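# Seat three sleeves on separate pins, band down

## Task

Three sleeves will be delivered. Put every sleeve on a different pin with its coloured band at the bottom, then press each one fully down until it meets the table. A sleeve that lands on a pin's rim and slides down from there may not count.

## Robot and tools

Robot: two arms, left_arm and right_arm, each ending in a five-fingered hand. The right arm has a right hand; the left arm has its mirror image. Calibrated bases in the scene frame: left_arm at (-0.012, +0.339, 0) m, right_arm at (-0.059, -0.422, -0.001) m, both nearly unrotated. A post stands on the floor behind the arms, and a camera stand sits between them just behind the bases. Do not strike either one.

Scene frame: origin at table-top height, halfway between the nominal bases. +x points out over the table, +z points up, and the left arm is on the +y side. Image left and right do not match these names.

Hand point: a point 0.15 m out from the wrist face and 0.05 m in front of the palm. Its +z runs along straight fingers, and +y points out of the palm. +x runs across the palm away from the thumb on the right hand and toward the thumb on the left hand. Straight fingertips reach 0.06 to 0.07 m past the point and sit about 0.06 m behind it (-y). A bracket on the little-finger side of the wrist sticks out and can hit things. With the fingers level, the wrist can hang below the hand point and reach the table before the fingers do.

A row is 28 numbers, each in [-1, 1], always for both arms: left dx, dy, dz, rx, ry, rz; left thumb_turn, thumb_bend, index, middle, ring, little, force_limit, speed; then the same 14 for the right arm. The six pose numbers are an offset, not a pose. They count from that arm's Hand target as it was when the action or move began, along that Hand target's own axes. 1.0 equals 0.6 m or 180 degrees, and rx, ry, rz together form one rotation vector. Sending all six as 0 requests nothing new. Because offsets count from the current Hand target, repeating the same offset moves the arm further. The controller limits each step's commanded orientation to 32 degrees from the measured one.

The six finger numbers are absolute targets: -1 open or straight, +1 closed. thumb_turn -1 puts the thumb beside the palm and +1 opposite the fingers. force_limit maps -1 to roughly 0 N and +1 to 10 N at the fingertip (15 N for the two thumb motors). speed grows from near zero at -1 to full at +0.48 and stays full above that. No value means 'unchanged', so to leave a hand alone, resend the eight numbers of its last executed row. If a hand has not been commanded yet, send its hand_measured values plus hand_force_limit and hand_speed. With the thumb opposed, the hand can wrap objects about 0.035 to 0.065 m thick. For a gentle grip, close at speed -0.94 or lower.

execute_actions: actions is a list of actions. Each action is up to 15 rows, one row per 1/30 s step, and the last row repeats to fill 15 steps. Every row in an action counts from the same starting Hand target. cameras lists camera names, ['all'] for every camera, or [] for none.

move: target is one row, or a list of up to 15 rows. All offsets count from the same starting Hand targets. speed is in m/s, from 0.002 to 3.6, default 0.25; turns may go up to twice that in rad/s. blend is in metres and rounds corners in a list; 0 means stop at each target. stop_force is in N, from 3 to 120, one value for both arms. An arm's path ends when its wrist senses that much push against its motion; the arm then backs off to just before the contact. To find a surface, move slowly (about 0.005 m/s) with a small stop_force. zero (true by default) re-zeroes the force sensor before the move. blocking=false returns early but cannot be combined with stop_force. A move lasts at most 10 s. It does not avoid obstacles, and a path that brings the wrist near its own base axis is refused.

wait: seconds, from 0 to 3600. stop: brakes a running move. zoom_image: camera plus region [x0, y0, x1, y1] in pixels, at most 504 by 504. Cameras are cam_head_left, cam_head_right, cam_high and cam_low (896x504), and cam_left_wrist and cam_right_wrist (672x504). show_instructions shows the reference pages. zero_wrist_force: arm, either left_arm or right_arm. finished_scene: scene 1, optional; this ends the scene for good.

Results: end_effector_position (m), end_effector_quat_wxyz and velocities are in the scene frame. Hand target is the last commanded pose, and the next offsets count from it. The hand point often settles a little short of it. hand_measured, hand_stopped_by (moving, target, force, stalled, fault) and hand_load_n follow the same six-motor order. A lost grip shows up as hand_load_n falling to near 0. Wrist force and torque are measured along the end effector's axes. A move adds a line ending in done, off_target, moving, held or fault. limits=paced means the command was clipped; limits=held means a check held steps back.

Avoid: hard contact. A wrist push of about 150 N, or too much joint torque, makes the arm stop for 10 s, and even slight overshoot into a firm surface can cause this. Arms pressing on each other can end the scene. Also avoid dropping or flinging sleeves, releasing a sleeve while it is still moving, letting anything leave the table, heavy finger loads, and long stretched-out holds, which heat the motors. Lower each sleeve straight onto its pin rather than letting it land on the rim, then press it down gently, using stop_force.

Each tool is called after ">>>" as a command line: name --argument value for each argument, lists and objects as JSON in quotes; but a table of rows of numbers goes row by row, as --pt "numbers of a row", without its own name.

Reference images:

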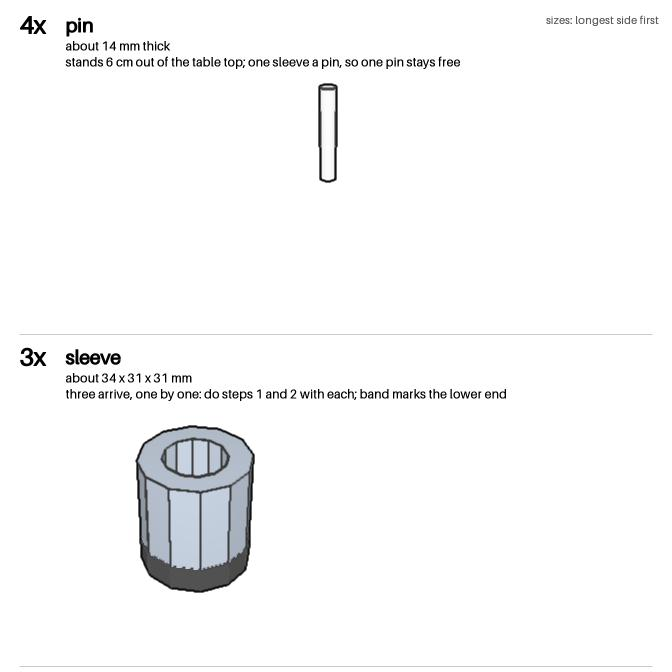

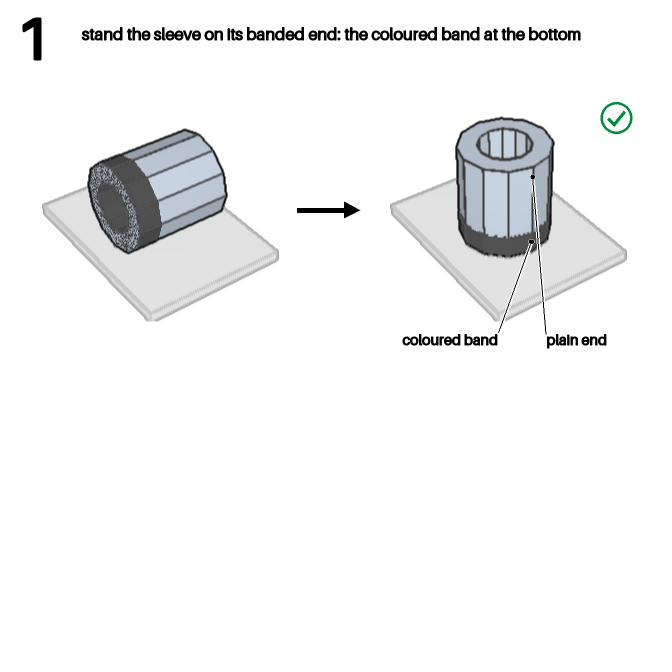

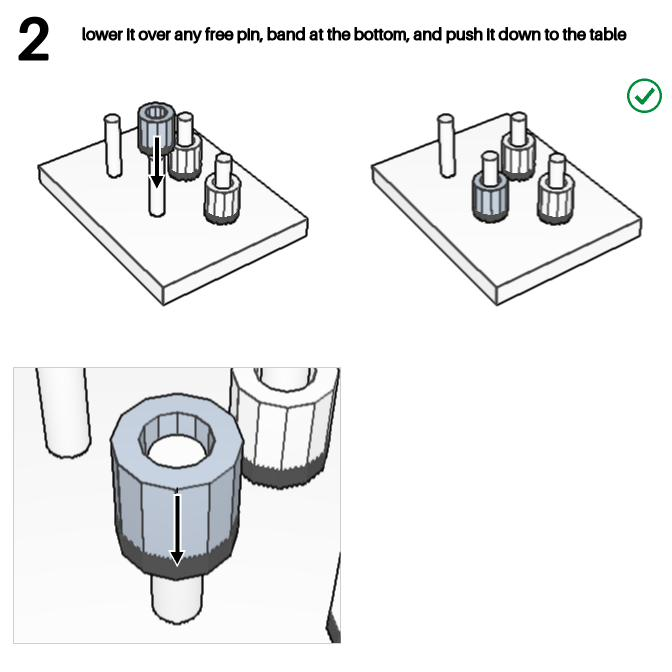

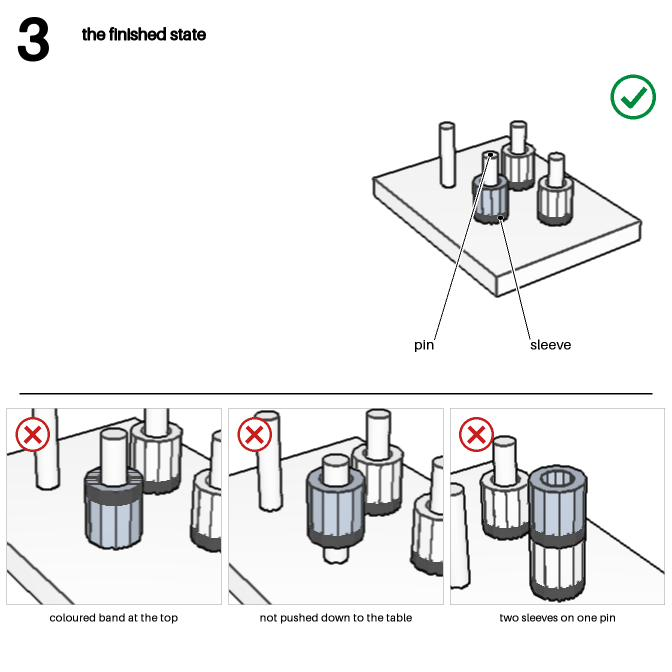

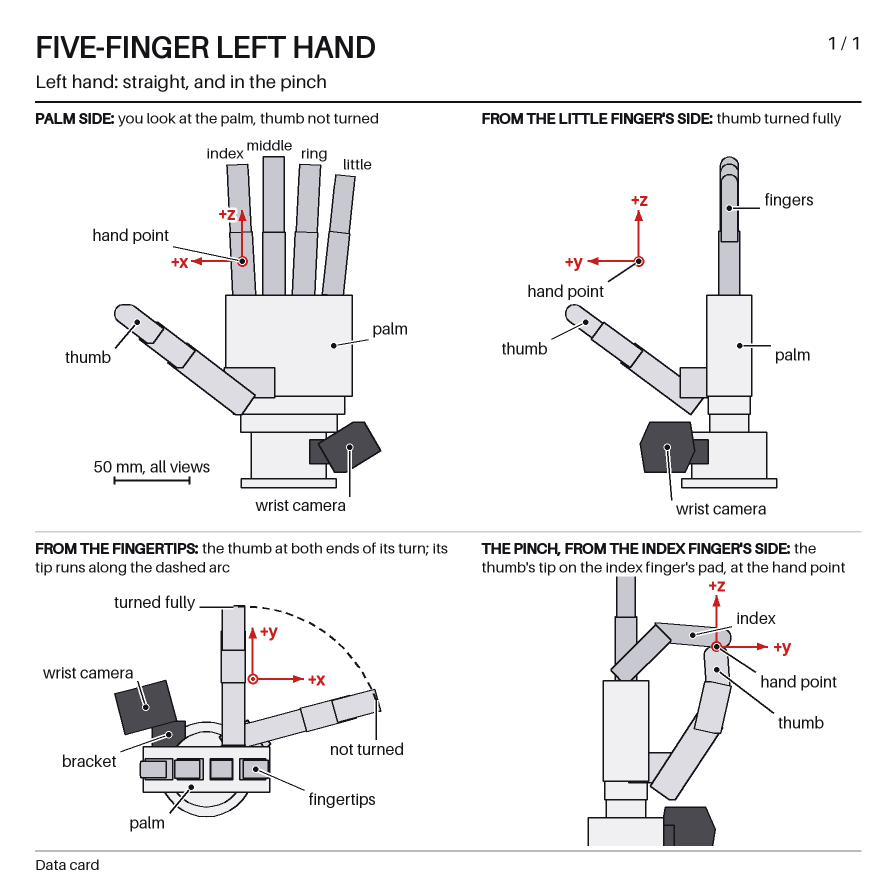

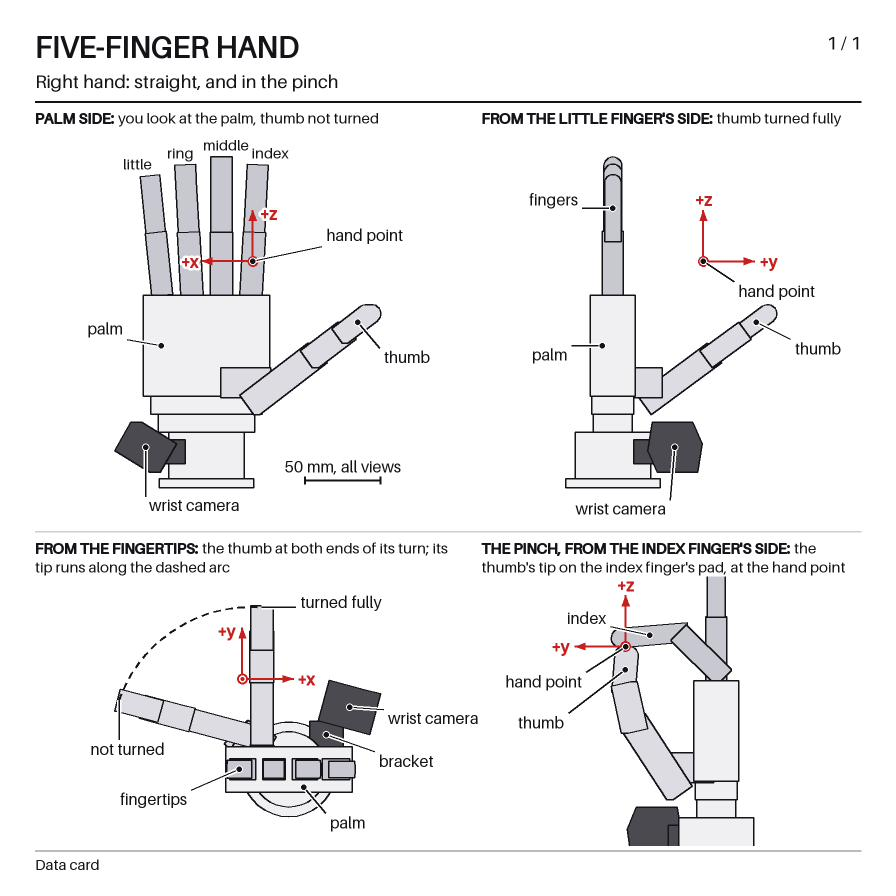

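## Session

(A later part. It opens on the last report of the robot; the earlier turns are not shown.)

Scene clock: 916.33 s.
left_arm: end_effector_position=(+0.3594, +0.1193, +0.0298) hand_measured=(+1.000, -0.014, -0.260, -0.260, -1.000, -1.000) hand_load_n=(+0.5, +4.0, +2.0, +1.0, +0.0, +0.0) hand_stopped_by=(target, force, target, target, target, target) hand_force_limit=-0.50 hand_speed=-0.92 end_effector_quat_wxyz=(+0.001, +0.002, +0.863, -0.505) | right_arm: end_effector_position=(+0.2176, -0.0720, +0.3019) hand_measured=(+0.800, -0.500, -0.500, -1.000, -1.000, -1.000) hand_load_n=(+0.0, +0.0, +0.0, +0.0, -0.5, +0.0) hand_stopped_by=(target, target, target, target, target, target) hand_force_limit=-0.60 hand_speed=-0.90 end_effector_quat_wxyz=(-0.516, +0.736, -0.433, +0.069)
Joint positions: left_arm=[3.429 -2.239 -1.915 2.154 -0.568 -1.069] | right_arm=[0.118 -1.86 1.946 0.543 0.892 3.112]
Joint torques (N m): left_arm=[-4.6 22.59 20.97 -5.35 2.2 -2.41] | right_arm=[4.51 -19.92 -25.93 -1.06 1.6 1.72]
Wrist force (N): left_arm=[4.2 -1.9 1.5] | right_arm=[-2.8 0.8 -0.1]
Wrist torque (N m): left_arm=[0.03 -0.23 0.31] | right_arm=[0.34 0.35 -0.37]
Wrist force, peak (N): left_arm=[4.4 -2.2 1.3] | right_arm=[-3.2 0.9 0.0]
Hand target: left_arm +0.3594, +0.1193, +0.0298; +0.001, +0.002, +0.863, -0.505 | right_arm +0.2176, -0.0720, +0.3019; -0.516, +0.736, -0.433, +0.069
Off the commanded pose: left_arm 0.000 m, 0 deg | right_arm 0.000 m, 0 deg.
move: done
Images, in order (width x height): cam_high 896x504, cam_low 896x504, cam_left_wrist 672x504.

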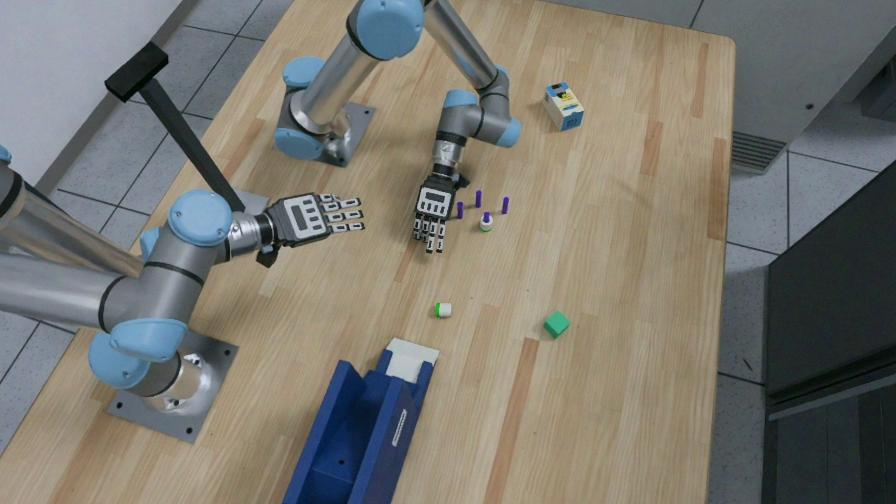

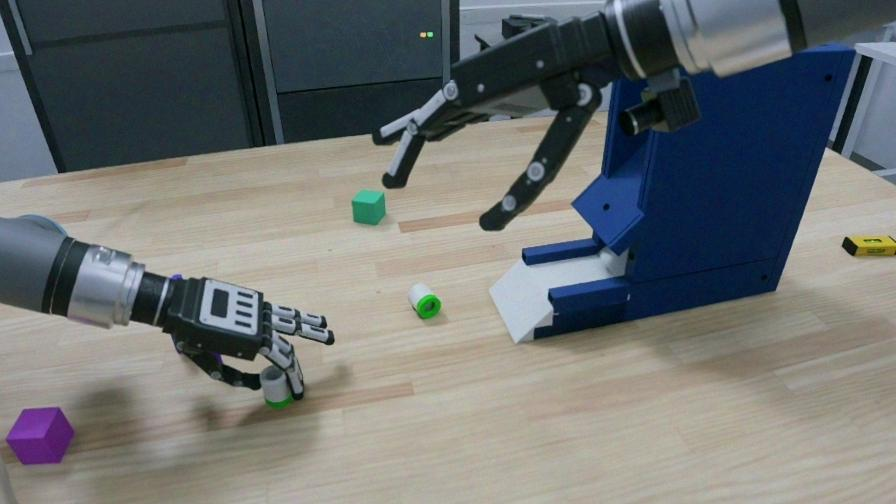

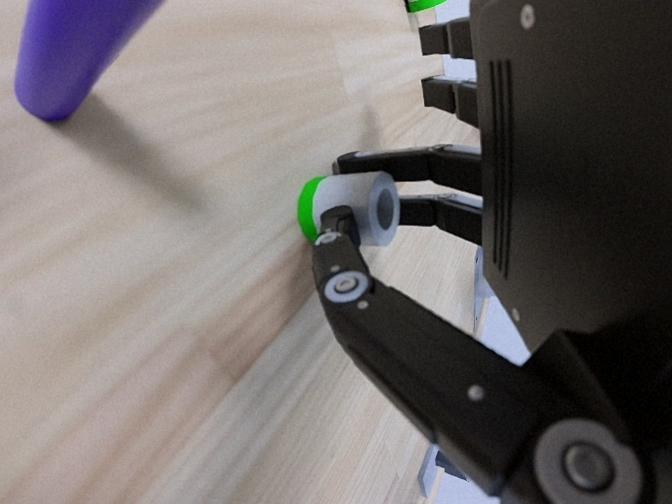

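>>> move --target '[0,0,0,0,0,0,1,0.3,-0.15,-0.26,-1,-1,-0.5,-0.95,0,0,0,0,0,0,0.8,-0.5,-0.5,-1,-1,-1,-0.6,-0.9]' --speed 0.05

>>> move --target '[0,-0.0581,-0.0326,0,0,0,1,0.3,-0.15,-0.26,-1,-1,-0.5,-0.95,0,0,0,0,0,0,0.8,-0.5,-0.5,-1,-1,-1,-0.6,-0.9]' --speed 0.05 --cameras '["cam_low","cam_left_wrist","cam_high"]'

>>> zoom_image --camera "cam_low" --region '[180, 250, 360, 410]'

Scene clock: 919.87 s.
left_arm: end_effector_position=(+0.3594, +0.1193, +0.0298) hand_measured=(+1.000, -0.014, -0.252, -0.260, -1.000, -1.000) hand_load_n=(+0.0, +4.0, +3.0, +0.5, +0.0, +0.0) hand_stopped_by=(target, force, force, target, target, target) hand_force_limit=-0.50 hand_speed=-0.95 end_effector_quat_wxyz=(+0.001, +0.002, +0.863, -0.505) | right_arm: end_effector_position=(+0.2176, -0.0720, +0.3019) hand_measured=(+0.800, -0.500, -0.500, -1.000, -1.000, -1.000) hand_load_n=(+0.0, +0.0, +0.0, +0.0, +0.0, +0.0) hand_stopped_by=(target, target, target, target, target, target) hand_force_limit=-0.60 hand_speed=-0.90 end_effector_quat_wxyz=(-0.516, +0.736, -0.433, +0.069)
Joint positions: left_arm=[3.429 -2.239 -1.915 2.154 -0.568 -1.069] | right_arm=[0.118 -1.86 1.946 0.543 0.892 3.112]
Joint torques (N m): left_arm=[-4.86 23.35 17.94 -5.34 2.35 -2.13] | right_arm=[4.35 -20.03 -26 -1.06 1.74 1.81]
Wrist force (N): left_arm=[4.1 -2.0 1.4] | right_arm=[-3.0 0.7 -0.2]
Wrist torque (N m): left_arm=[0.03 -0.22 0.30] | right_arm=[0.34 0.38 -0.38]
Wrist force, peak (N): left_arm=[4.2 -1.9 1.5] | right_arm=[-3.4 0.4 -0.3]
Hand target: left_arm +0.3594, +0.1193, +0.0298; +0.001, +0.002, +0.863, -0.505 | right_arm +0.2176, -0.0720, +0.3019; -0.516, +0.736, -0.433, +0.069
Off the commanded pose: left_arm 0.000 m, 0 deg | right_arm 0.000 m, 0 deg.
move: done

Scene clock: 920.97 s.
left_arm: end_effector_position=(+0.3593, +0.1193, +0.0699) hand_measured=(+1.000, -0.014, -0.252, -0.260, -1.000, -1.000) hand_load_n=(+0.0, +4.5, +2.5, +0.5, +0.0, +0.0) hand_stopped_by=(target, force, force, target, target, target) hand_force_limit=-0.50 hand_speed=-0.95 end_effector_quat_wxyz=(+0.001, +0.002, +0.863, -0.505) end_effector_velocity=(+0.000, +0.000, -0.002) end_effector_angular_velocity=(+0.001, -0.001, +0.001) | right_arm: end_effector_position=(+0.2176, -0.0720, +0.3019) hand_measured=(+0.800, -0.500, -0.500, -1.000, -1.000, -1.000) hand_load_n=(-0.5, +0.0, +0.0, +0.0, +0.0, +0.0) hand_stopped_by=(target, target, target, target, target, target) hand_force_limit=-0.60 hand_speed=-0.90 end_effector_quat_wxyz=(-0.516, +0.736, -0.433, +0.069)
Joint positions: left_arm=[3.429 -2.157 -1.91 2.067 -0.568 -1.069] | right_arm=[0.118 -1.86 1.946 0.543 0.892 3.112]
Joint velocities: left_arm=[0.001 -0.003 -0.001 0.006 0 -0.001] | right_arm=[within noise]
Joint torques (N m): left_arm=[8.51 23.09 12.8 0.17 0.2 1.65] | right_arm=[4.53 -19.42 -25.95 -1.13 1.8 1.84]
Wrist force (N): left_arm=[4.1 -1.7 1.6] | right_arm=[-3.0 0.8 -0.2]
Wrist torque (N m): left_arm=[0.07 -0.22 0.28] | right_arm=[0.36 0.38 -0.38]
Wrist force, peak (N): left_arm=[4.4 -2.2 1.2] | right_arm=[-3.4 0.7 -0.1]
Hand target: left_arm +0.3592, +0.1193, +0.0698; +0.001, +0.002, +0.863, -0.505 | right_arm +0.2176, -0.0720, +0.3019; -0.516, +0.736, -0.433, +0.069
Off the commanded pose: left_arm 0.000 m, 0 deg | right_arm 0.000 m, 0 deg.
move: done
Images, in order (width x height): cam_high 896x504, cam_low 896x504, cam_left_wrist 672x504.

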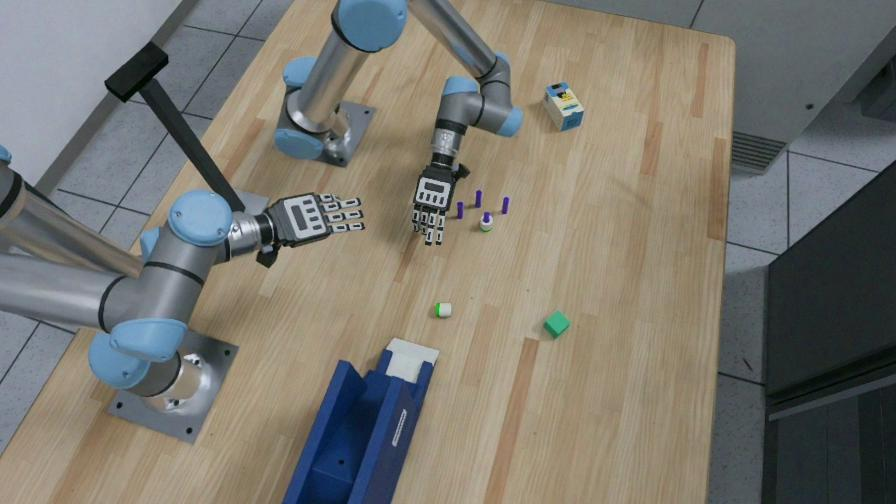

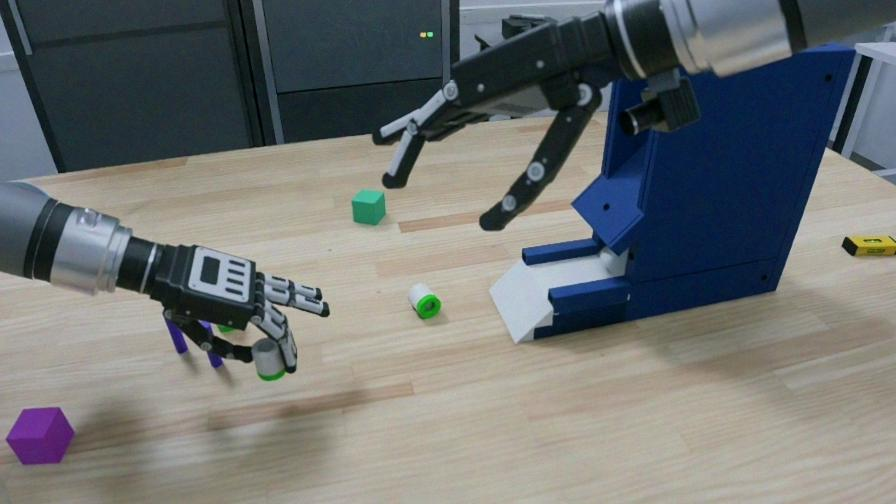

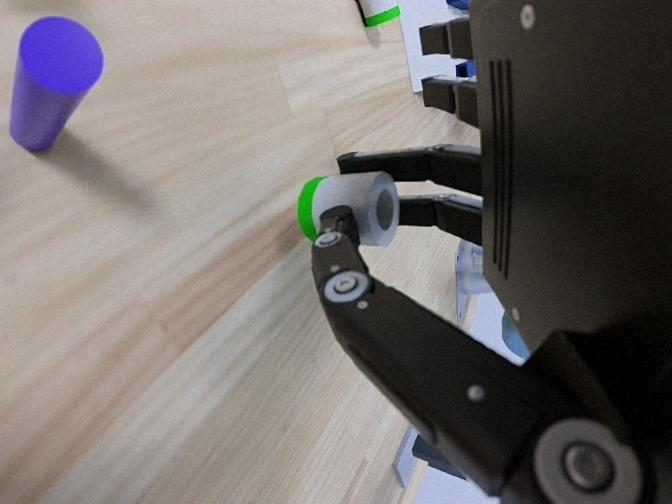

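Scaled by 2.800 from the camera's image (finer frame: 1280x720).

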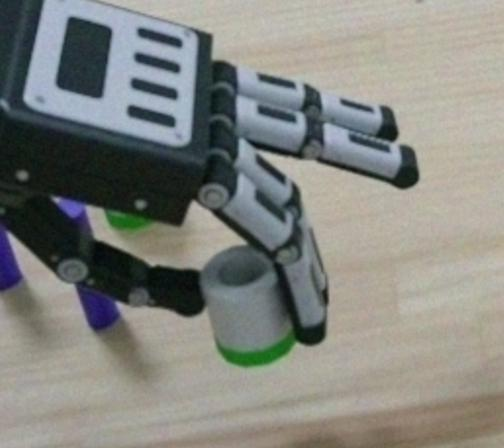

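>>> move --pt "0 -0.0799 -0.0448 0 0 0 1 0.3 -0.15 -0.26 -1 -1 -0.5 -0.95 0 0 0 0 0 0 0.8 -0.5 -0.5 -1 -1 -1 -0.6 -0.9" --pt "-0.0663 -0.0223 -0.1476 0 0 0 1 0.3 -0.15 -0.26 -1 -1 -0.5 -0.95 0 0 0 0 0 0 0.8 -0.5 -0.5 -1 -1 -1 -0.6 -0.9" --speed 0.08 --blend '[0.01,0]' --cameras '["cam_low","cam_left_wrist","cam_high"]'

>>> zoom_image --camera "cam_high" --region '[400, 180, 520, 250]'

Scene clock: 928.97 s.
left_arm: end_effector_position=(+0.3990, +0.1900, +0.1249) hand_measured=(+1.000, -0.014, -0.252, -0.260, -1.000, -1.000) hand_load_n=(+0.0, +4.5, +2.5, +0.5, -0.5, +0.0) hand_stopped_by=(target, force, force, target, target, target) hand_force_limit=-0.50 hand_speed=-0.95 end_effector_quat_wxyz=(+0.001, +0.002, +0.863, -0.505) | right_arm: end_effector_position=(+0.2176, -0.0720, +0.3019) hand_measured=(+0.800, -0.500, -0.500, -1.000, -1.000, -1.000) hand_load_n=(+0.0, +0.0, +0.0, +0.0, +0.0, +0.0) hand_stopped_by=(target, target, target, target, target, target) hand_force_limit=-0.60 hand_speed=-0.90 end_effector_quat_wxyz=(-0.516, +0.736, -0.433, +0.069)
Joint positions: left_arm=[3.564 -2.137 -1.791 1.757 -0.635 -0.862] | right_arm=[0.118 -1.86 1.946 0.543 0.892 3.112]
Joint torques (N m): left_arm=[-6.84 49.31 1.38 -0.12 2.68 -1.97] | right_arm=[4.35 -19.8 -26.28 -1.1 1.83 1.74]
Wrist force (N): left_arm=[4.5 -1.8 1.4] | right_arm=[-2.8 0.4 0.1]
Wrist torque (N m): left_arm=[0.07 -0.26 0.43] | right_arm=[0.27 0.35 -0.39]
Wrist force, peak (N): left_arm=[4.6 -2.1 1.7] | right_arm=[-3.4 0.8 -0.2]
Hand target: left_arm +0.3990, +0.1899, +0.1249; +0.001, +0.002, +0.863, -0.505 | right_arm +0.2176, -0.0720, +0.3019; -0.516, +0.736, -0.433, +0.069
Off the commanded pose: left_arm 0.000 m, 0 deg | right_arm 0.000 m, 0 deg.
move: done
Images, in order (width x height): cam_high 896x504, cam_low 896x504, cam_left_wrist 672x504.

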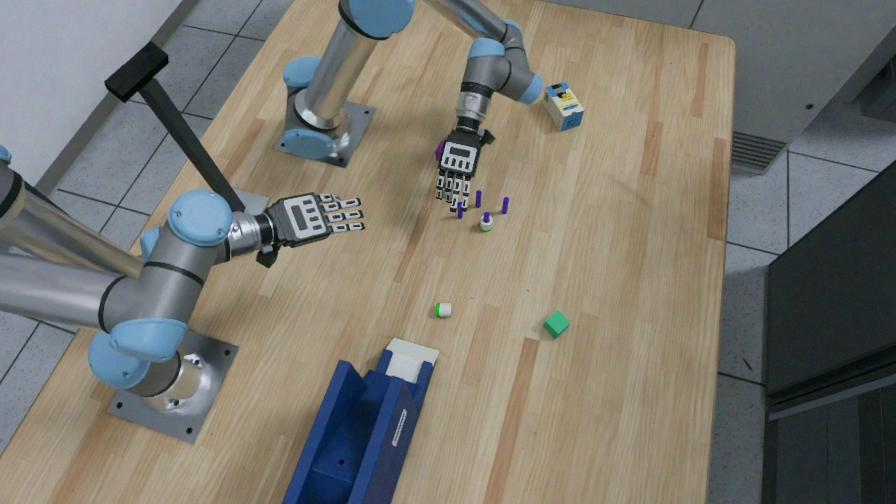

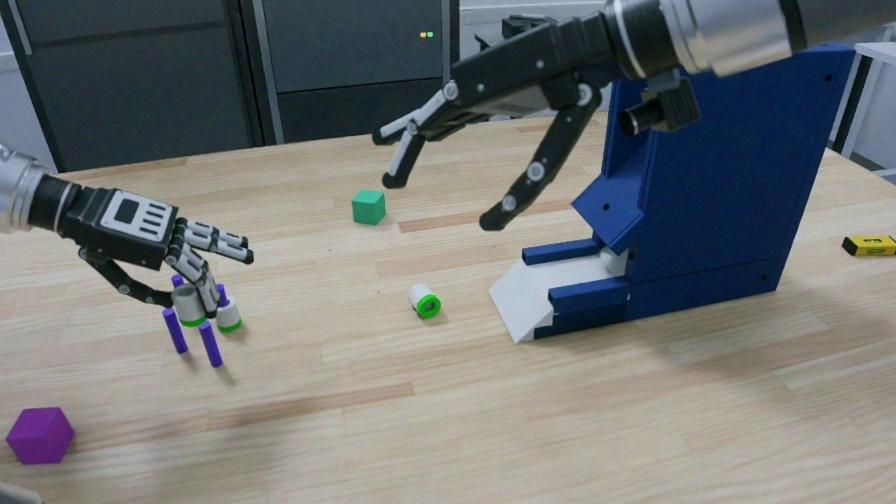

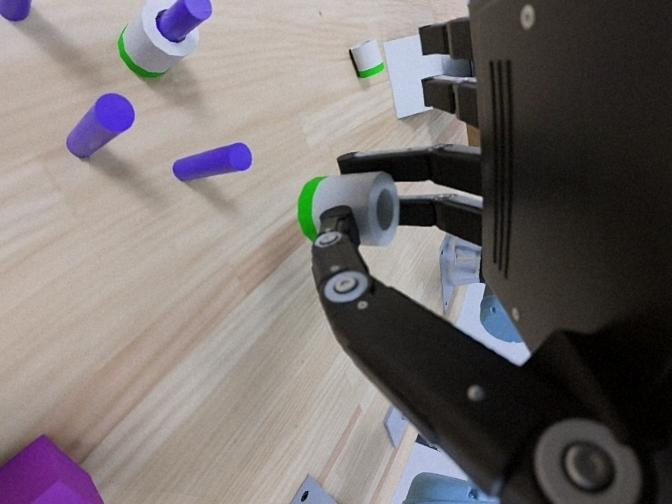

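Scaled by 4.200 from the camera's image (finer frame: 1280x720).

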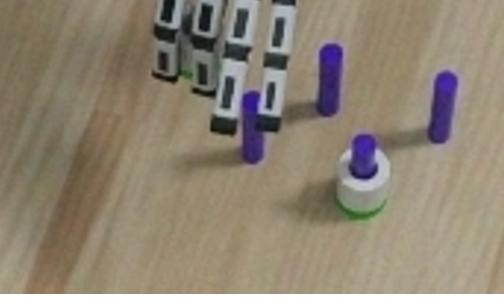

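>>> move --target '[0,0.0727,0.0408,0,0,0,1,0.3,-0.15,-0.26,-1,-1,-0.5,-0.95,0,0,0,0,0,0,0.8,-0.5,-0.5,-1,-1,-1,-0.6,-0.9]' --speed 0.05 --cameras '["cam_low","cam_high"]'

>>> zoom_image --camera "cam_low" --region '[100, 250, 260, 392]'

>>> zoom_image --camera "cam_high" --region '[400, 180, 520, 250]'

Scene clock: 933.10 s.
left_arm: end_effector_position=(+0.3991, +0.1899, +0.0748) hand_measured=(+1.000, -0.014, -0.252, -0.260, -1.000, -1.000) hand_load_n=(+0.0, +4.5, +2.5, +1.0, +0.0, +0.0) hand_stopped_by=(target, force, force, target, target, target) hand_force_limit=-0.50 hand_speed=-0.95 end_effector_quat_wxyz=(+0.001, +0.002, +0.863, -0.505) end_effector_velocity=(-0.001, +0.000, +0.002) end_effector_angular_velocity=(+0.000, +0.003, +0.000) | right_arm: end_effector_position=(+0.2176, -0.0720, +0.3019) hand_measured=(+0.800, -0.500, -0.500, -1.000, -1.000, -1.000) hand_load_n=(+0.0, +0.0, +0.0, -0.5, +0.0, +0.0) hand_stopped_by=(target, target, target, target, target, target) hand_force_limit=-0.60 hand_speed=-0.90 end_effector_quat_wxyz=(-0.516, +0.736, -0.433, +0.069)
Joint positions: left_arm=[3.564 -2.228 -1.808 1.864 -0.635 -0.862] | right_arm=[0.118 -1.86 1.946 0.543 0.892 3.112]
Joint velocities: left_arm=[0 0.003 0 -0.005 -0.001 -0.001] | right_arm=[within noise]
Joint torques (N m): left_arm=[-7.14 49.34 9.45 -5.33 2.87 -2.08] | right_arm=[4.07 -19.18 -26.29 -1.13 1.75 1.66]
Wrist force (N): left_arm=[4.6 -2.3 1.5] | right_arm=[-2.8 0.5 -0.2]
Wrist torque (N m): left_arm=[0.00 -0.28 0.45] | right_arm=[0.32 0.34 -0.37]
Wrist force, peak (N): left_arm=[4.7 -2.1 1.5] | right_arm=[-3.3 0.7 -0.3]
Hand target: left_arm +0.3991, +0.1899, +0.0749; +0.001, +0.002, +0.863, -0.505 | right_arm +0.2176, -0.0720, +0.3019; -0.516, +0.736, -0.433, +0.069
Off the commanded pose: left_arm 0.000 m, 0 deg | right_arm 0.000 m, 0 deg.
move: done
Images, in order (width x height): cam_high 896x504, cam_low 896x504.

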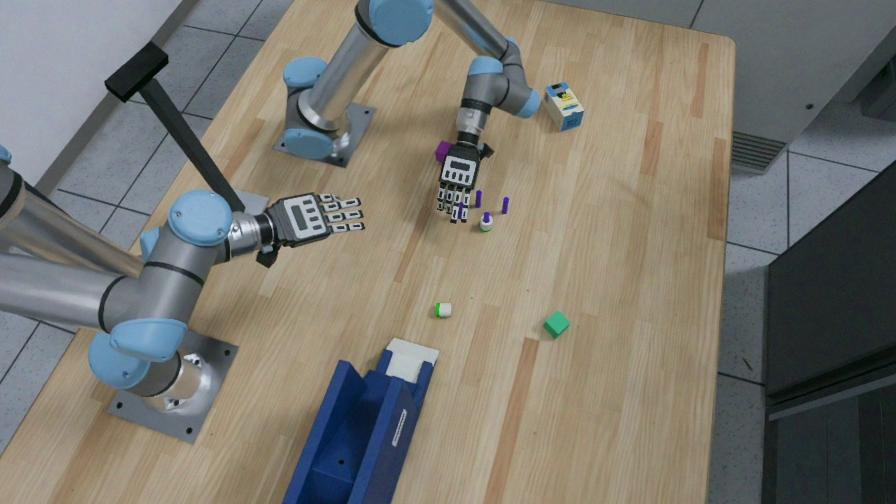

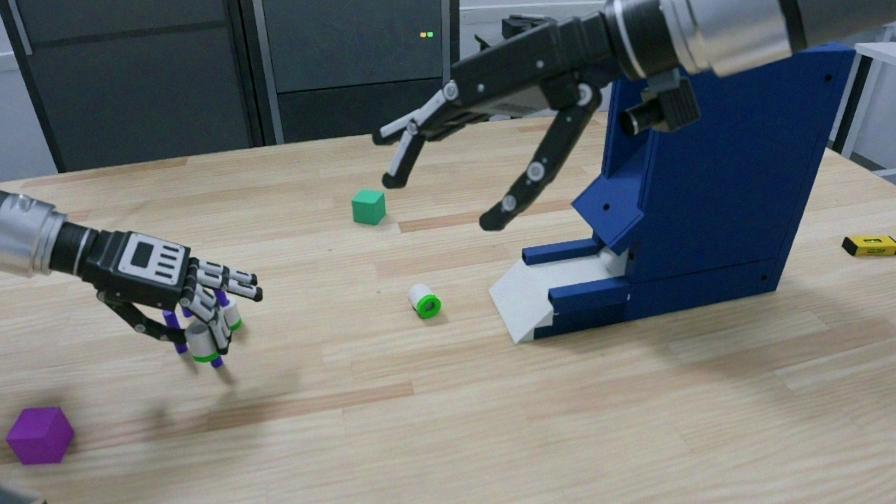

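Scaled by 3.150 from the camera's image (finer frame: 1280x720).

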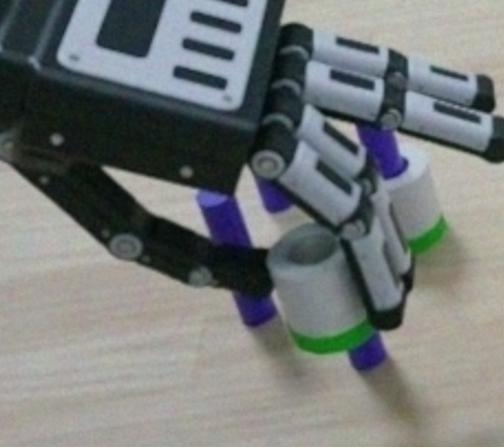

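Scaled by 4.200 from the camera's image (finer frame: 1280x720).

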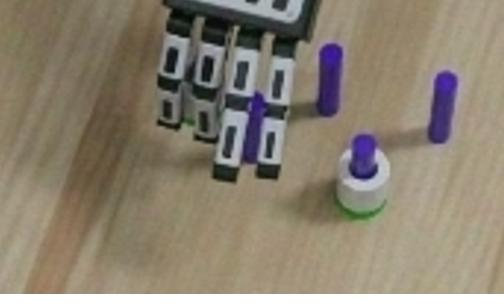

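>>> move --target '[-0.04,0,0,0,0,0,1,0.3,-0.15,-0.26,-1,-1,-0.5,-0.95,0,0,0,0,0,0,0.8,-0.5,-0.5,-1,-1,-1,-0.6,-0.9]' --speed 0.003 --stop_force 3 --cameras '["cam_low"]'

>>> zoom_image --camera "cam_low" --region '[100, 250, 260, 392]'

Scene clock: 947.80 s.
left_arm: end_effector_position=(+0.4097, +0.1899, +0.0750) hand_measured=(+1.000, -0.014, -0.252, -0.260, -1.000, -1.000) hand_load_n=(+1.5, +4.0, +3.0, +0.5, +0.0, +0.0) hand_stopped_by=(target, force, force, target, target, target) hand_force_limit=-0.50 hand_speed=-0.95 end_effector_quat_wxyz=(+0.001, +0.002, +0.863, -0.505) | right_arm: end_effector_position=(+0.2176, -0.0720, +0.3019) hand_measured=(+0.800, -0.500, -0.500, -1.000, -1.000, -1.000) hand_load_n=(+0.0, +0.0, +0.0, +0.0, +0.0, +0.0) hand_stopped_by=(target, target, target, target, target, target) hand_force_limit=-0.60 hand_speed=-0.90 end_effector_quat_wxyz=(-0.516, +0.736, -0.433, +0.069)
Joint positions: left_arm=[3.555 -2.243 -1.771 1.854 -0.63 -0.875] | right_arm=[0.118 -1.86 1.946 0.543 0.892 3.112]
Joint torques (N m): left_arm=[4.98 51.19 -1 0.27 0.4 1.89] | right_arm=[4.62 -19.58 -26.3 -1.14 1.71 1.7]
Wrist force (N): left_arm=[6.1 -1.3 1.4] | right_arm=[-2.9 0.8 -0.1]
Wrist torque (N m): left_arm=[0.05 -0.26 0.43] | right_arm=[0.35 0.36 -0.37]
Wrist force, peak (N): left_arm=[7.6 -4.1 0.3] | right_arm=[-3.4 0.4 -0.2]
Hand target: left_arm +0.4097, +0.1899, +0.0750; +0.001, +0.002, +0.863, -0.505 (not the last commanded pose) | right_arm +0.2176, -0.0720, +0.3019; -0.516, +0.736, -0.433, +0.069
Off the commanded pose: left_arm 0.013 m, 0 deg | right_arm 0.000 m, 0 deg.
move: contact (left_arm)

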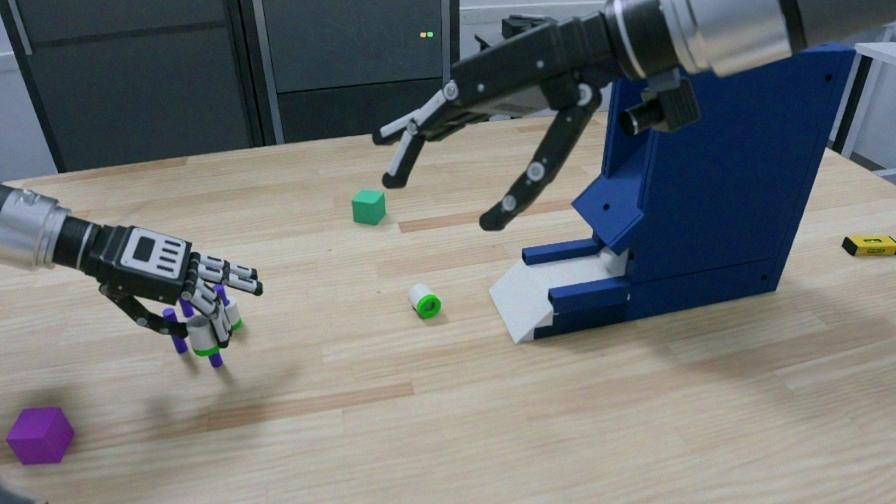

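Scaled by 3.150 from the camera's image (finer frame: 1280x720).

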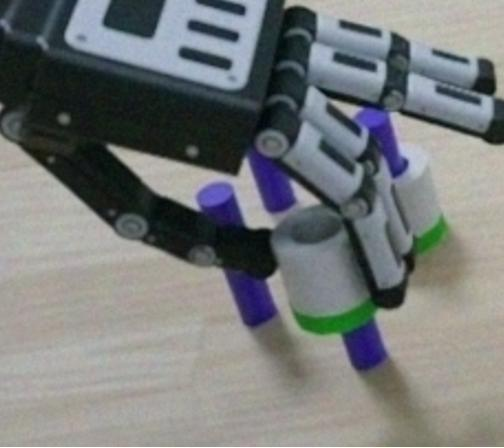

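>>> move --pt "0.00667 0 0 0 0 0 1 0.3 -0.15 -0.26 -1 -1 -0.5 -0.95 0 0 0 0 0 0 0.8 -0.5 -0.5 -1 -1 -1 -0.6 -0.9" --pt "0.00667 0.00408 -0.00727 0 0 0 1 0.3 -0.15 -0.26 -1 -1 -0.5 -0.95 0 0 0 0 0 0 0.8 -0.5 -0.5 -1 -1 -1 -0.6 -0.9" --speed 0.02

>>> move --target '[-0.03,0,0,0,0,0,1,0.3,-0.15,-0.26,-1,-1,-0.5,-0.95,0,0,0,0,0,0,0.8,-0.5,-0.5,-1,-1,-1,-0.6,-0.9]' --speed 0.003 --stop_force 3

>>> move --pt "0.00667 0 0 0 0 0 1 0.3 -0.15 -0.26 -1 -1 -0.5 -0.95 0 0 0 0 0 0 0.8 -0.5 -0.5 -1 -1 -1 -0.6 -0.9" --pt "0.00667 -0.00815 0.01453 0 0 0 1 0.3 -0.15 -0.26 -1 -1 -0.5 -0.95 0 0 0 0 0 0 0.8 -0.5 -0.5 -1 -1 -1 -0.6 -0.9" --speed 0.02

>>> move --target '[-0.03,0,0,0,0,0,1,0.3,-0.15,-0.26,-1,-1,-0.5,-0.95,0,0,0,0,0,0,0.8,-0.5,-0.5,-1,-1,-1,-0.6,-0.9]' --speed 0.003 --stop_force 3

Scene clock: 952.70 s.
left_arm: end_effector_position=(+0.4057, +0.1951, +0.0750) hand_measured=(+1.000, -0.014, -0.252, -0.260, -1.000, -1.000) hand_load_n=(+0.0, +4.5, +3.0, +1.0, +0.0, +0.0) hand_stopped_by=(target, force, force, target, target, target) hand_force_limit=-0.50 hand_speed=-0.95 end_effector_quat_wxyz=(+0.001, +0.002, +0.863, -0.505) | right_arm: end_effector_position=(+0.2176, -0.0720, +0.3019) hand_measured=(+0.800, -0.500, -0.500, -1.000, -1.000, -1.000) hand_load_n=(+0.0, +0.0, +0.0, +0.0, +0.0, +0.0) hand_stopped_by=(target, target, target, target, target, target) hand_force_limit=-0.60 hand_speed=-0.90 end_effector_quat_wxyz=(-0.516, +0.736, -0.433, +0.069)
Joint positions: left_arm=[3.569 -2.239 -1.786 1.848 -0.638 -0.855] | right_arm=[0.118 -1.86 1.946 0.543 0.892 3.112]
Joint torques (N m): left_arm=[-7.31 27.21 0.2 -0.87 2.01 -2.23] | right_arm=[4.1 -19.31 -26.44 -1.2 1.76 1.66]
Wrist force (N): left_arm=[4.4 -1.7 1.5] | right_arm=[-2.9 0.6 -0.1]
Wrist torque (N m): left_arm=[0.07 -0.24 0.32] | right_arm=[0.31 0.37 -0.38]
Wrist force, peak (N): left_arm=[6.5 -2.5 0.4] | right_arm=[-3.4 0.5 -0.2]
Hand target: left_arm +0.4057, +0.1949, +0.0749; +0.001, +0.002, +0.863, -0.505 | right_arm +0.2176, -0.0720, +0.3019; -0.516, +0.736, -0.433, +0.069
Off the commanded pose: left_arm 0.000 m, 0 deg | right_arm 0.000 m, 0 deg.
move: done

Scene clock: 955.03 s.
left_arm: end_effector_position=(+0.4100, +0.1949, +0.0749) hand_measured=(+1.000, -0.014, -0.252, -0.260, -1.000, -1.000) hand_load_n=(+1.0, +4.0, +2.5, +0.5, +0.0, +0.0) hand_stopped_by=(target, force, force, target, target, target) hand_force_limit=-0.50 hand_speed=-0.95 end_effector_quat_wxyz=(+0.001, +0.002, +0.863, -0.505) | right_arm: end_effector_position=(+0.2176, -0.0720, +0.3019) hand_measured=(+0.800, -0.500, -0.500, -1.000, -1.000, -1.000) hand_load_n=(+0.0, +0.0, +0.0, +0.0, +0.0, -0.5) hand_stopped_by=(target, target, target, target, target, target) hand_force_limit=-0.60 hand_speed=-0.90 end_effector_quat_wxyz=(-0.516, +0.736, -0.433, +0.069)
Joint positions: left_arm=[3.565 -2.245 -1.771 1.844 -0.635 -0.86] | right_arm=[0.118 -1.86 1.946 0.543 0.892 3.112]
Joint torques (N m): left_arm=[4.86 50.99 -0.38 0.32 0.54 1.92] | right_arm=[4.79 -19.58 -25.94 -1.04 1.76 1.66]
Wrist force (N): left_arm=[5.8 -2.0 0.8] | right_arm=[-3.0 0.4 -0.2]
Wrist torque (N m): left_arm=[0.06 -0.27 0.44] | right_arm=[0.30 0.37 -0.39]
Wrist force, peak (N): left_arm=[7.8 -3.8 0.3] | right_arm=[-3.2 0.6 -0.3]
Hand target: left_arm +0.4100, +0.1949, +0.0750; +0.001, +0.002, +0.863, -0.505 (not the last commanded pose) | right_arm +0.2176, -0.0720, +0.3019; -0.516, +0.736, -0.433, +0.069
Off the commanded pose: left_arm 0.014 m, 0 deg | right_arm 0.000 m, 0 deg.
move: contact (left_arm)

Scene clock: 956.13 s.
left_arm: end_effector_position=(+0.4060, +0.1848, +0.0749) hand_measured=(+1.000, -0.014, -0.252, -0.260, -1.000, -1.000) hand_load_n=(+0.0, +4.0, +2.5, +1.0, +0.0, +0.0) hand_stopped_by=(target, force, force, target, target, target) hand_force_limit=-0.50 hand_speed=-0.95 end_effector_quat_wxyz=(+0.001, +0.002, +0.863, -0.505) | right_arm: end_effector_position=(+0.2176, -0.0720, +0.3019) hand_measured=(+0.800, -0.500, -0.500, -1.000, -1.000, -1.000) hand_load_n=(+0.0, +0.0, +0.0, +0.0, +0.0, +0.0) hand_stopped_by=(target, target, target, target, target, target) hand_force_limit=-0.60 hand_speed=-0.90 end_effector_quat_wxyz=(-0.516, +0.736, -0.433, +0.069)
Joint positions: left_arm=[3.547 -2.236 -1.783 1.867 -0.625 -0.886] | right_arm=[0.118 -1.86 1.946 0.543 0.892 3.112]
Joint torques (N m): left_arm=[8.31 45.87 21.46 -4.05 0.25 1.77] | right_arm=[4.29 -19.58 -26.02 -1.04 1.77 1.75]
Wrist force (N): left_arm=[4.6 -2.1 1.7] | right_arm=[-3.1 0.4 -0.2]
Wrist torque (N m): left_arm=[0.02 -0.27 0.43] | right_arm=[0.31 0.39 -0.39]
Wrist force, peak (N): left_arm=[5.4 -1.3 1.2] | right_arm=[-3.3 0.7 -0.2]
Hand target: left_arm +0.4060, +0.1849, +0.0749; +0.001, +0.002, +0.863, -0.505 | right_arm +0.2176, -0.0720, +0.3019; -0.516, +0.736, -0.433, +0.069
Off the commanded pose: left_arm 0.000 m, 0 deg | right_arm 0.000 m, 0 deg.
move: done

Scene clock: 958.83 s.
left_arm: end_effector_position=(+0.4114, +0.1849, +0.0750) hand_measured=(+1.000, -0.014, -0.252, -0.260, -1.000, -1.000) hand_load_n=(+1.0, +4.0, +3.0, +1.0, +0.0, +0.0) hand_stopped_by=(target, force, force, target, target, target) hand_force_limit=-0.50 hand_speed=-0.95 end_effector_quat_wxyz=(+0.001, +0.002, +0.863, -0.505) | right_arm: end_effector_position=(+0.2176, -0.0720, +0.3019) hand_measured=(+0.800, -0.500, -0.500, -1.000, -1.000, -1.000) hand_load_n=(+0.0, +0.0, -0.5, +0.0, +0.0, +0.0) hand_stopped_by=(target, target, target, target, target, target) hand_force_limit=-0.60 hand_speed=-0.90 end_effector_quat_wxyz=(-0.516, +0.736, -0.433, +0.069)
Joint positions: left_arm=[3.543 -2.245 -1.764 1.862 -0.623 -0.892] | right_arm=[0.118 -1.86 1.946 0.543 0.892 3.112]
Joint torques (N m): left_arm=[4.48 51.44 -0.53 0.32 0.31 2.21] | right_arm=[4.74 -18.73 -26.23 -1.07 1.73 1.71]
Wrist force (N): left_arm=[6.1 -2.5 1.6] | right_arm=[-3.0 0.5 -0.2]
Wrist torque (N m): left_arm=[0.02 -0.27 0.45] | right_arm=[0.32 0.38 -0.38]
Wrist force, peak (N): left_arm=[7.5 -4.9 1.5] | right_arm=[-3.3 0.5 0.1]
Hand target: left_arm +0.4114, +0.1849, +0.0750; +0.001, +0.002, +0.863, -0.505 (not the last commanded pose) | right_arm +0.2176, -0.0720, +0.3019; -0.516, +0.736, -0.433, +0.069
Off the commanded pose: left_arm 0.013 m, 0 deg | right_arm 0.000 m, 0 deg.
move: contact (left_arm)

>>> move --pt "0.00667 0 0 0 0 0 1 0.3 -0.15 -0.26 -1 -1 -0.5 -0.95 0 0 0 0 0 0 0.8 -0.5 -0.5 -1 -1 -1 -0.6 -0.9" --pt "0.00667 0.01231 -0.02195 0 0 0 1 0.3 -0.15 -0.26 -1 -1 -0.5 -0.95 0 0 0 0 0 0 0.8 -0.5 -0.5 -1 -1 -1 -0.6 -0.9" --speed 0.02

>>> move --target '[-0.03,0,0,0,0,0,1,0.3,-0.15,-0.26,-1,-1,-0.5,-0.95,0,0,0,0,0,0,0.8,-0.5,-0.5,-1,-1,-1,-0.6,-0.9]' --speed 0.003 --stop_force 3

Scene clock: 964.23 s.
left_arm: end_effector_position=(+0.4074, +0.2001, +0.0750) hand_measured=(+1.000, -0.014, -0.252, -0.260, -1.000, -1.000) hand_load_n=(+0.0, +4.0, +3.0, +0.5, +0.0, +0.0) hand_stopped_by=(target, force, force, target, target, target) hand_force_limit=-0.50 hand_speed=-0.95 end_effector_quat_wxyz=(+0.001, +0.002, +0.863, -0.505) | right_arm: end_effector_position=(+0.2176, -0.0720, +0.3019) hand_measured=(+0.800, -0.500, -0.500, -1.000, -1.000, -1.000) hand_load_n=(+0.0, +0.0, +0.0, +0.0, +0.0, +0.0) hand_stopped_by=(target, target, target, target, target, target) hand_force_limit=-0.60 hand_speed=-0.90 end_effector_quat_wxyz=(-0.516, +0.736, -0.433, +0.069)
Joint positions: left_arm=[3.578 -2.243 -1.781 1.836 -0.643 -0.842] | right_arm=[0.118 -1.86 1.946 0.543 0.892 3.112]
Joint torques (N m): left_arm=[-7 30.51 -0.8 -1.14 2.19 -2.26] | right_arm=[4.12 -19.11 -26.42 -1.12 1.74 1.7]
Wrist force (N): left_arm=[4.1 -1.7 1.6] | right_arm=[-2.9 0.6 -0.3]
Wrist torque (N m): left_arm=[0.07 -0.20 0.31] | right_arm=[0.33 0.36 -0.38]
Wrist force, peak (N): left_arm=[6.4 -2.9 1.5] | right_arm=[-3.3 0.7 -0.3]
Hand target: left_arm +0.4074, +0.2000, +0.0750; +0.001, +0.002, +0.863, -0.505 | right_arm +0.2176, -0.0720, +0.3019; -0.516, +0.736, -0.433, +0.069
Off the commanded pose: left_arm 0.000 m, 0 deg | right_arm 0.000 m, 0 deg.
move: done

Scene clock: 966.27 s.
left_arm: end_effector_position=(+0.4109, +0.2000, +0.0750) hand_measured=(+1.000, -0.014, -0.252, -0.260, -1.000, -1.000) hand_load_n=(+1.0, +4.5, +2.5, +0.5, +0.0, +0.0) hand_stopped_by=(target, force, force, target, target, target) hand_force_limit=-0.50 hand_speed=-0.95 end_effector_quat_wxyz=(+0.001, +0.002, +0.863, -0.505) | right_arm: end_effector_position=(+0.2176, -0.0720, +0.3019) hand_measured=(+0.800, -0.500, -0.500, -1.000, -1.000, -1.000) hand_load_n=(+0.0, +0.0, +0.0, +0.0, +0.0, +0.0) hand_stopped_by=(target, target, target, target, target, target) hand_force_limit=-0.60 hand_speed=-0.90 end_effector_quat_wxyz=(-0.516, +0.736, -0.433, +0.069)
Joint positions: left_arm=[3.575 -2.248 -1.769 1.833 -0.641 -0.847] | right_arm=[0.118 -1.86 1.946 0.543 0.892 3.112]
Joint torques (N m): left_arm=[3.39 50.62 -0.46 0.43 0.55 1.87] | right_arm=[4.22 -19.11 -26 -1 1.83 1.66]
Wrist force (N): left_arm=[6.1 -0.9 0.5] | right_arm=[-3.1 0.4 -0.2]
Wrist torque (N m): left_arm=[0.08 -0.26 0.43] | right_arm=[0.30 0.40 -0.40]
Wrist force, peak (N): left_arm=[7.7 -3.6 -0.7] | right_arm=[-3.4 0.7 -0.2]
Hand target: left_arm +0.4109, +0.2000, +0.0750; +0.001, +0.002, +0.863, -0.505 (not the last commanded pose) | right_arm +0.2176, -0.0720, +0.3019; -0.516, +0.736, -0.433, +0.069
Off the commanded pose: left_arm 0.015 m, 0 deg | right_arm 0.000 m, 0 deg.
move: contact (left_arm)

>>> move --pt "0.00667 0 0 0 0 0 1 0.3 -0.15 -0.26 -1 -1 -0.5 -0.95 0 0 0 0 0 0 0.8 -0.5 -0.5 -1 -1 -1 -0.6 -0.9" --pt "0.00667 -0.02907 -0.0163 0 0 0 1 0.3 -0.15 -0.26 -1 -1 -0.5 -0.95 0 0 0 0 0 0 0.8 -0.5 -0.5 -1 -1 -1 -0.6 -0.9" --pt "-0.03567 -0.03477 -0.00613 0 0 0 1 0.3 -0.15 -0.26 -1 -1 -0.5 -0.95 0 0 0 0 0 0 0.8 -0.5 -0.5 -1 -1 -1 -0.6 -0.9" --speed 0.03 --cameras '["cam_low","cam_high","cam_left_wrist"]'

>>> zoom_image --camera "cam_low" --region '[100, 230, 260, 372]'

>>> zoom_image --camera "cam_high" --region '[400, 180, 520, 250]'

Scene clock: 974.03 s.
left_arm: end_effector_position=(+0.4322, +0.1929, +0.0950) hand_measured=(+1.000, -0.014, -0.252, -0.260, -1.000, -1.000) hand_load_n=(+0.0, +4.5, +2.5, +0.5, +0.0, +0.0) hand_stopped_by=(target, force, force, target, target, target) hand_force_limit=-0.50 hand_speed=-0.95 end_effector_quat_wxyz=(+0.001, +0.002, +0.863, -0.505) end_effector_velocity=(-0.001, +0.001, +0.000) end_effector_angular_velocity=(+0.000, -0.002, -0.001) | right_arm: end_effector_position=(+0.2176, -0.0720, +0.3019) hand_measured=(+0.800, -0.500, -0.500, -1.000, -1.000, -1.000) hand_load_n=(+0.0, +0.0, +0.0, +0.0, -0.5, +0.0) hand_stopped_by=(target, target, target, target, target, target) hand_force_limit=-0.60 hand_speed=-0.90 end_effector_quat_wxyz=(-0.516, +0.736, -0.433, +0.069)
Joint positions: left_arm=[3.542 -2.246 -1.687 1.785 -0.623 -0.893] | right_arm=[0.118 -1.86 1.946 0.543 0.892 3.112]
Joint velocities: left_arm=[0.002 0.002 -0.004 0.001 -0.001 0.005] | right_arm=[within noise]
Joint torques (N m): left_arm=[8.45 51.41 0.91 -3.15 -0.12 1.78] | right_arm=[4.47 -19.29 -26.13 -1.07 1.74 1.64]
Wrist force (N): left_arm=[4.6 -2.2 1.6] | right_arm=[-3.1 0.6 -0.5]
Wrist torque (N m): left_arm=[0.01 -0.28 0.41] | right_arm=[0.34 0.39 -0.39]
Wrist force, peak (N): left_arm=[6.5 -1.9 -0.4] | right_arm=[-3.4 0.8 -0.4]
Hand target: left_arm +0.4322, +0.1930, +0.0950; +0.001, +0.002, +0.863, -0.505 | right_arm +0.2176, -0.0720, +0.3019; -0.516, +0.736, -0.433, +0.069
Off the commanded pose: left_arm 0.000 m, 0 deg | right_arm 0.000 m, 0 deg.
move: done
Images, in order (width x height): cam_high 896x504, cam_low 896x504, cam_left_wrist 672x504.

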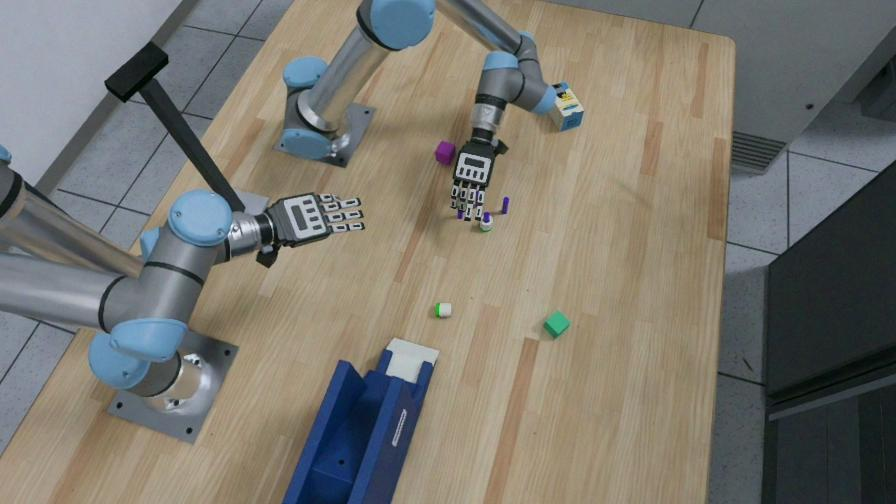

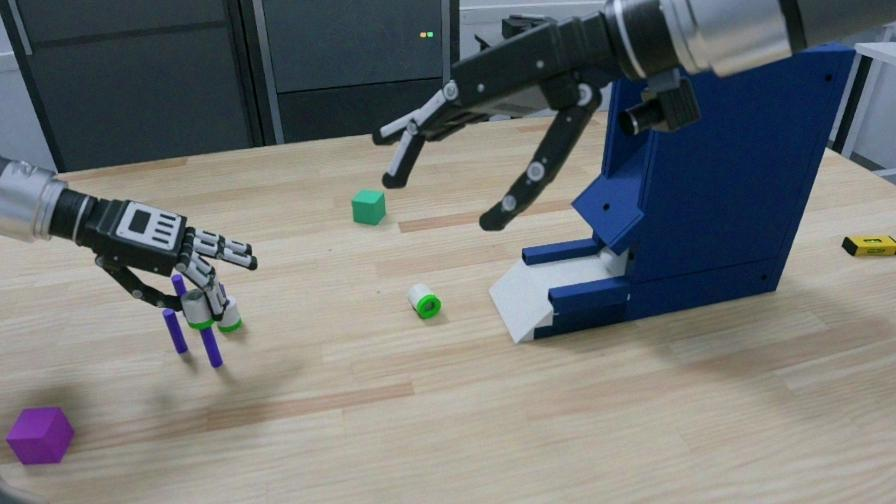

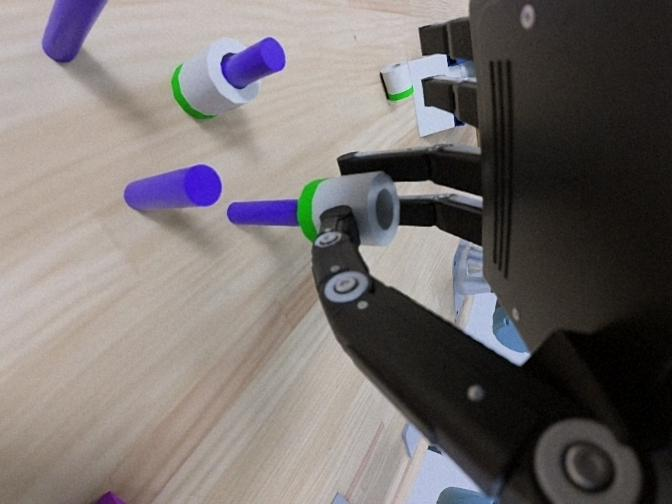

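Scaled by 3.150 from the camera's image (finer frame: 1280x720).

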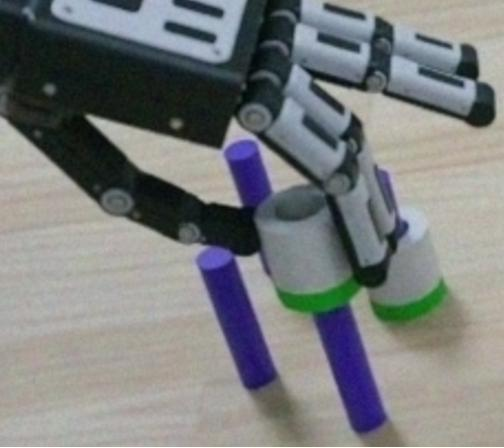

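Scaled by 4.200 from the camera's image (finer frame: 1280x720).

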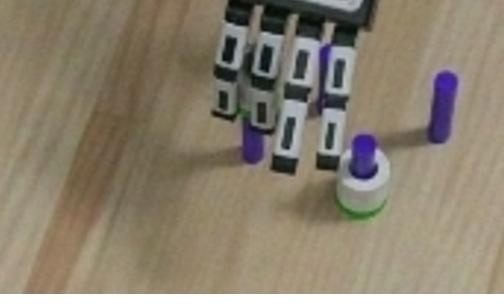

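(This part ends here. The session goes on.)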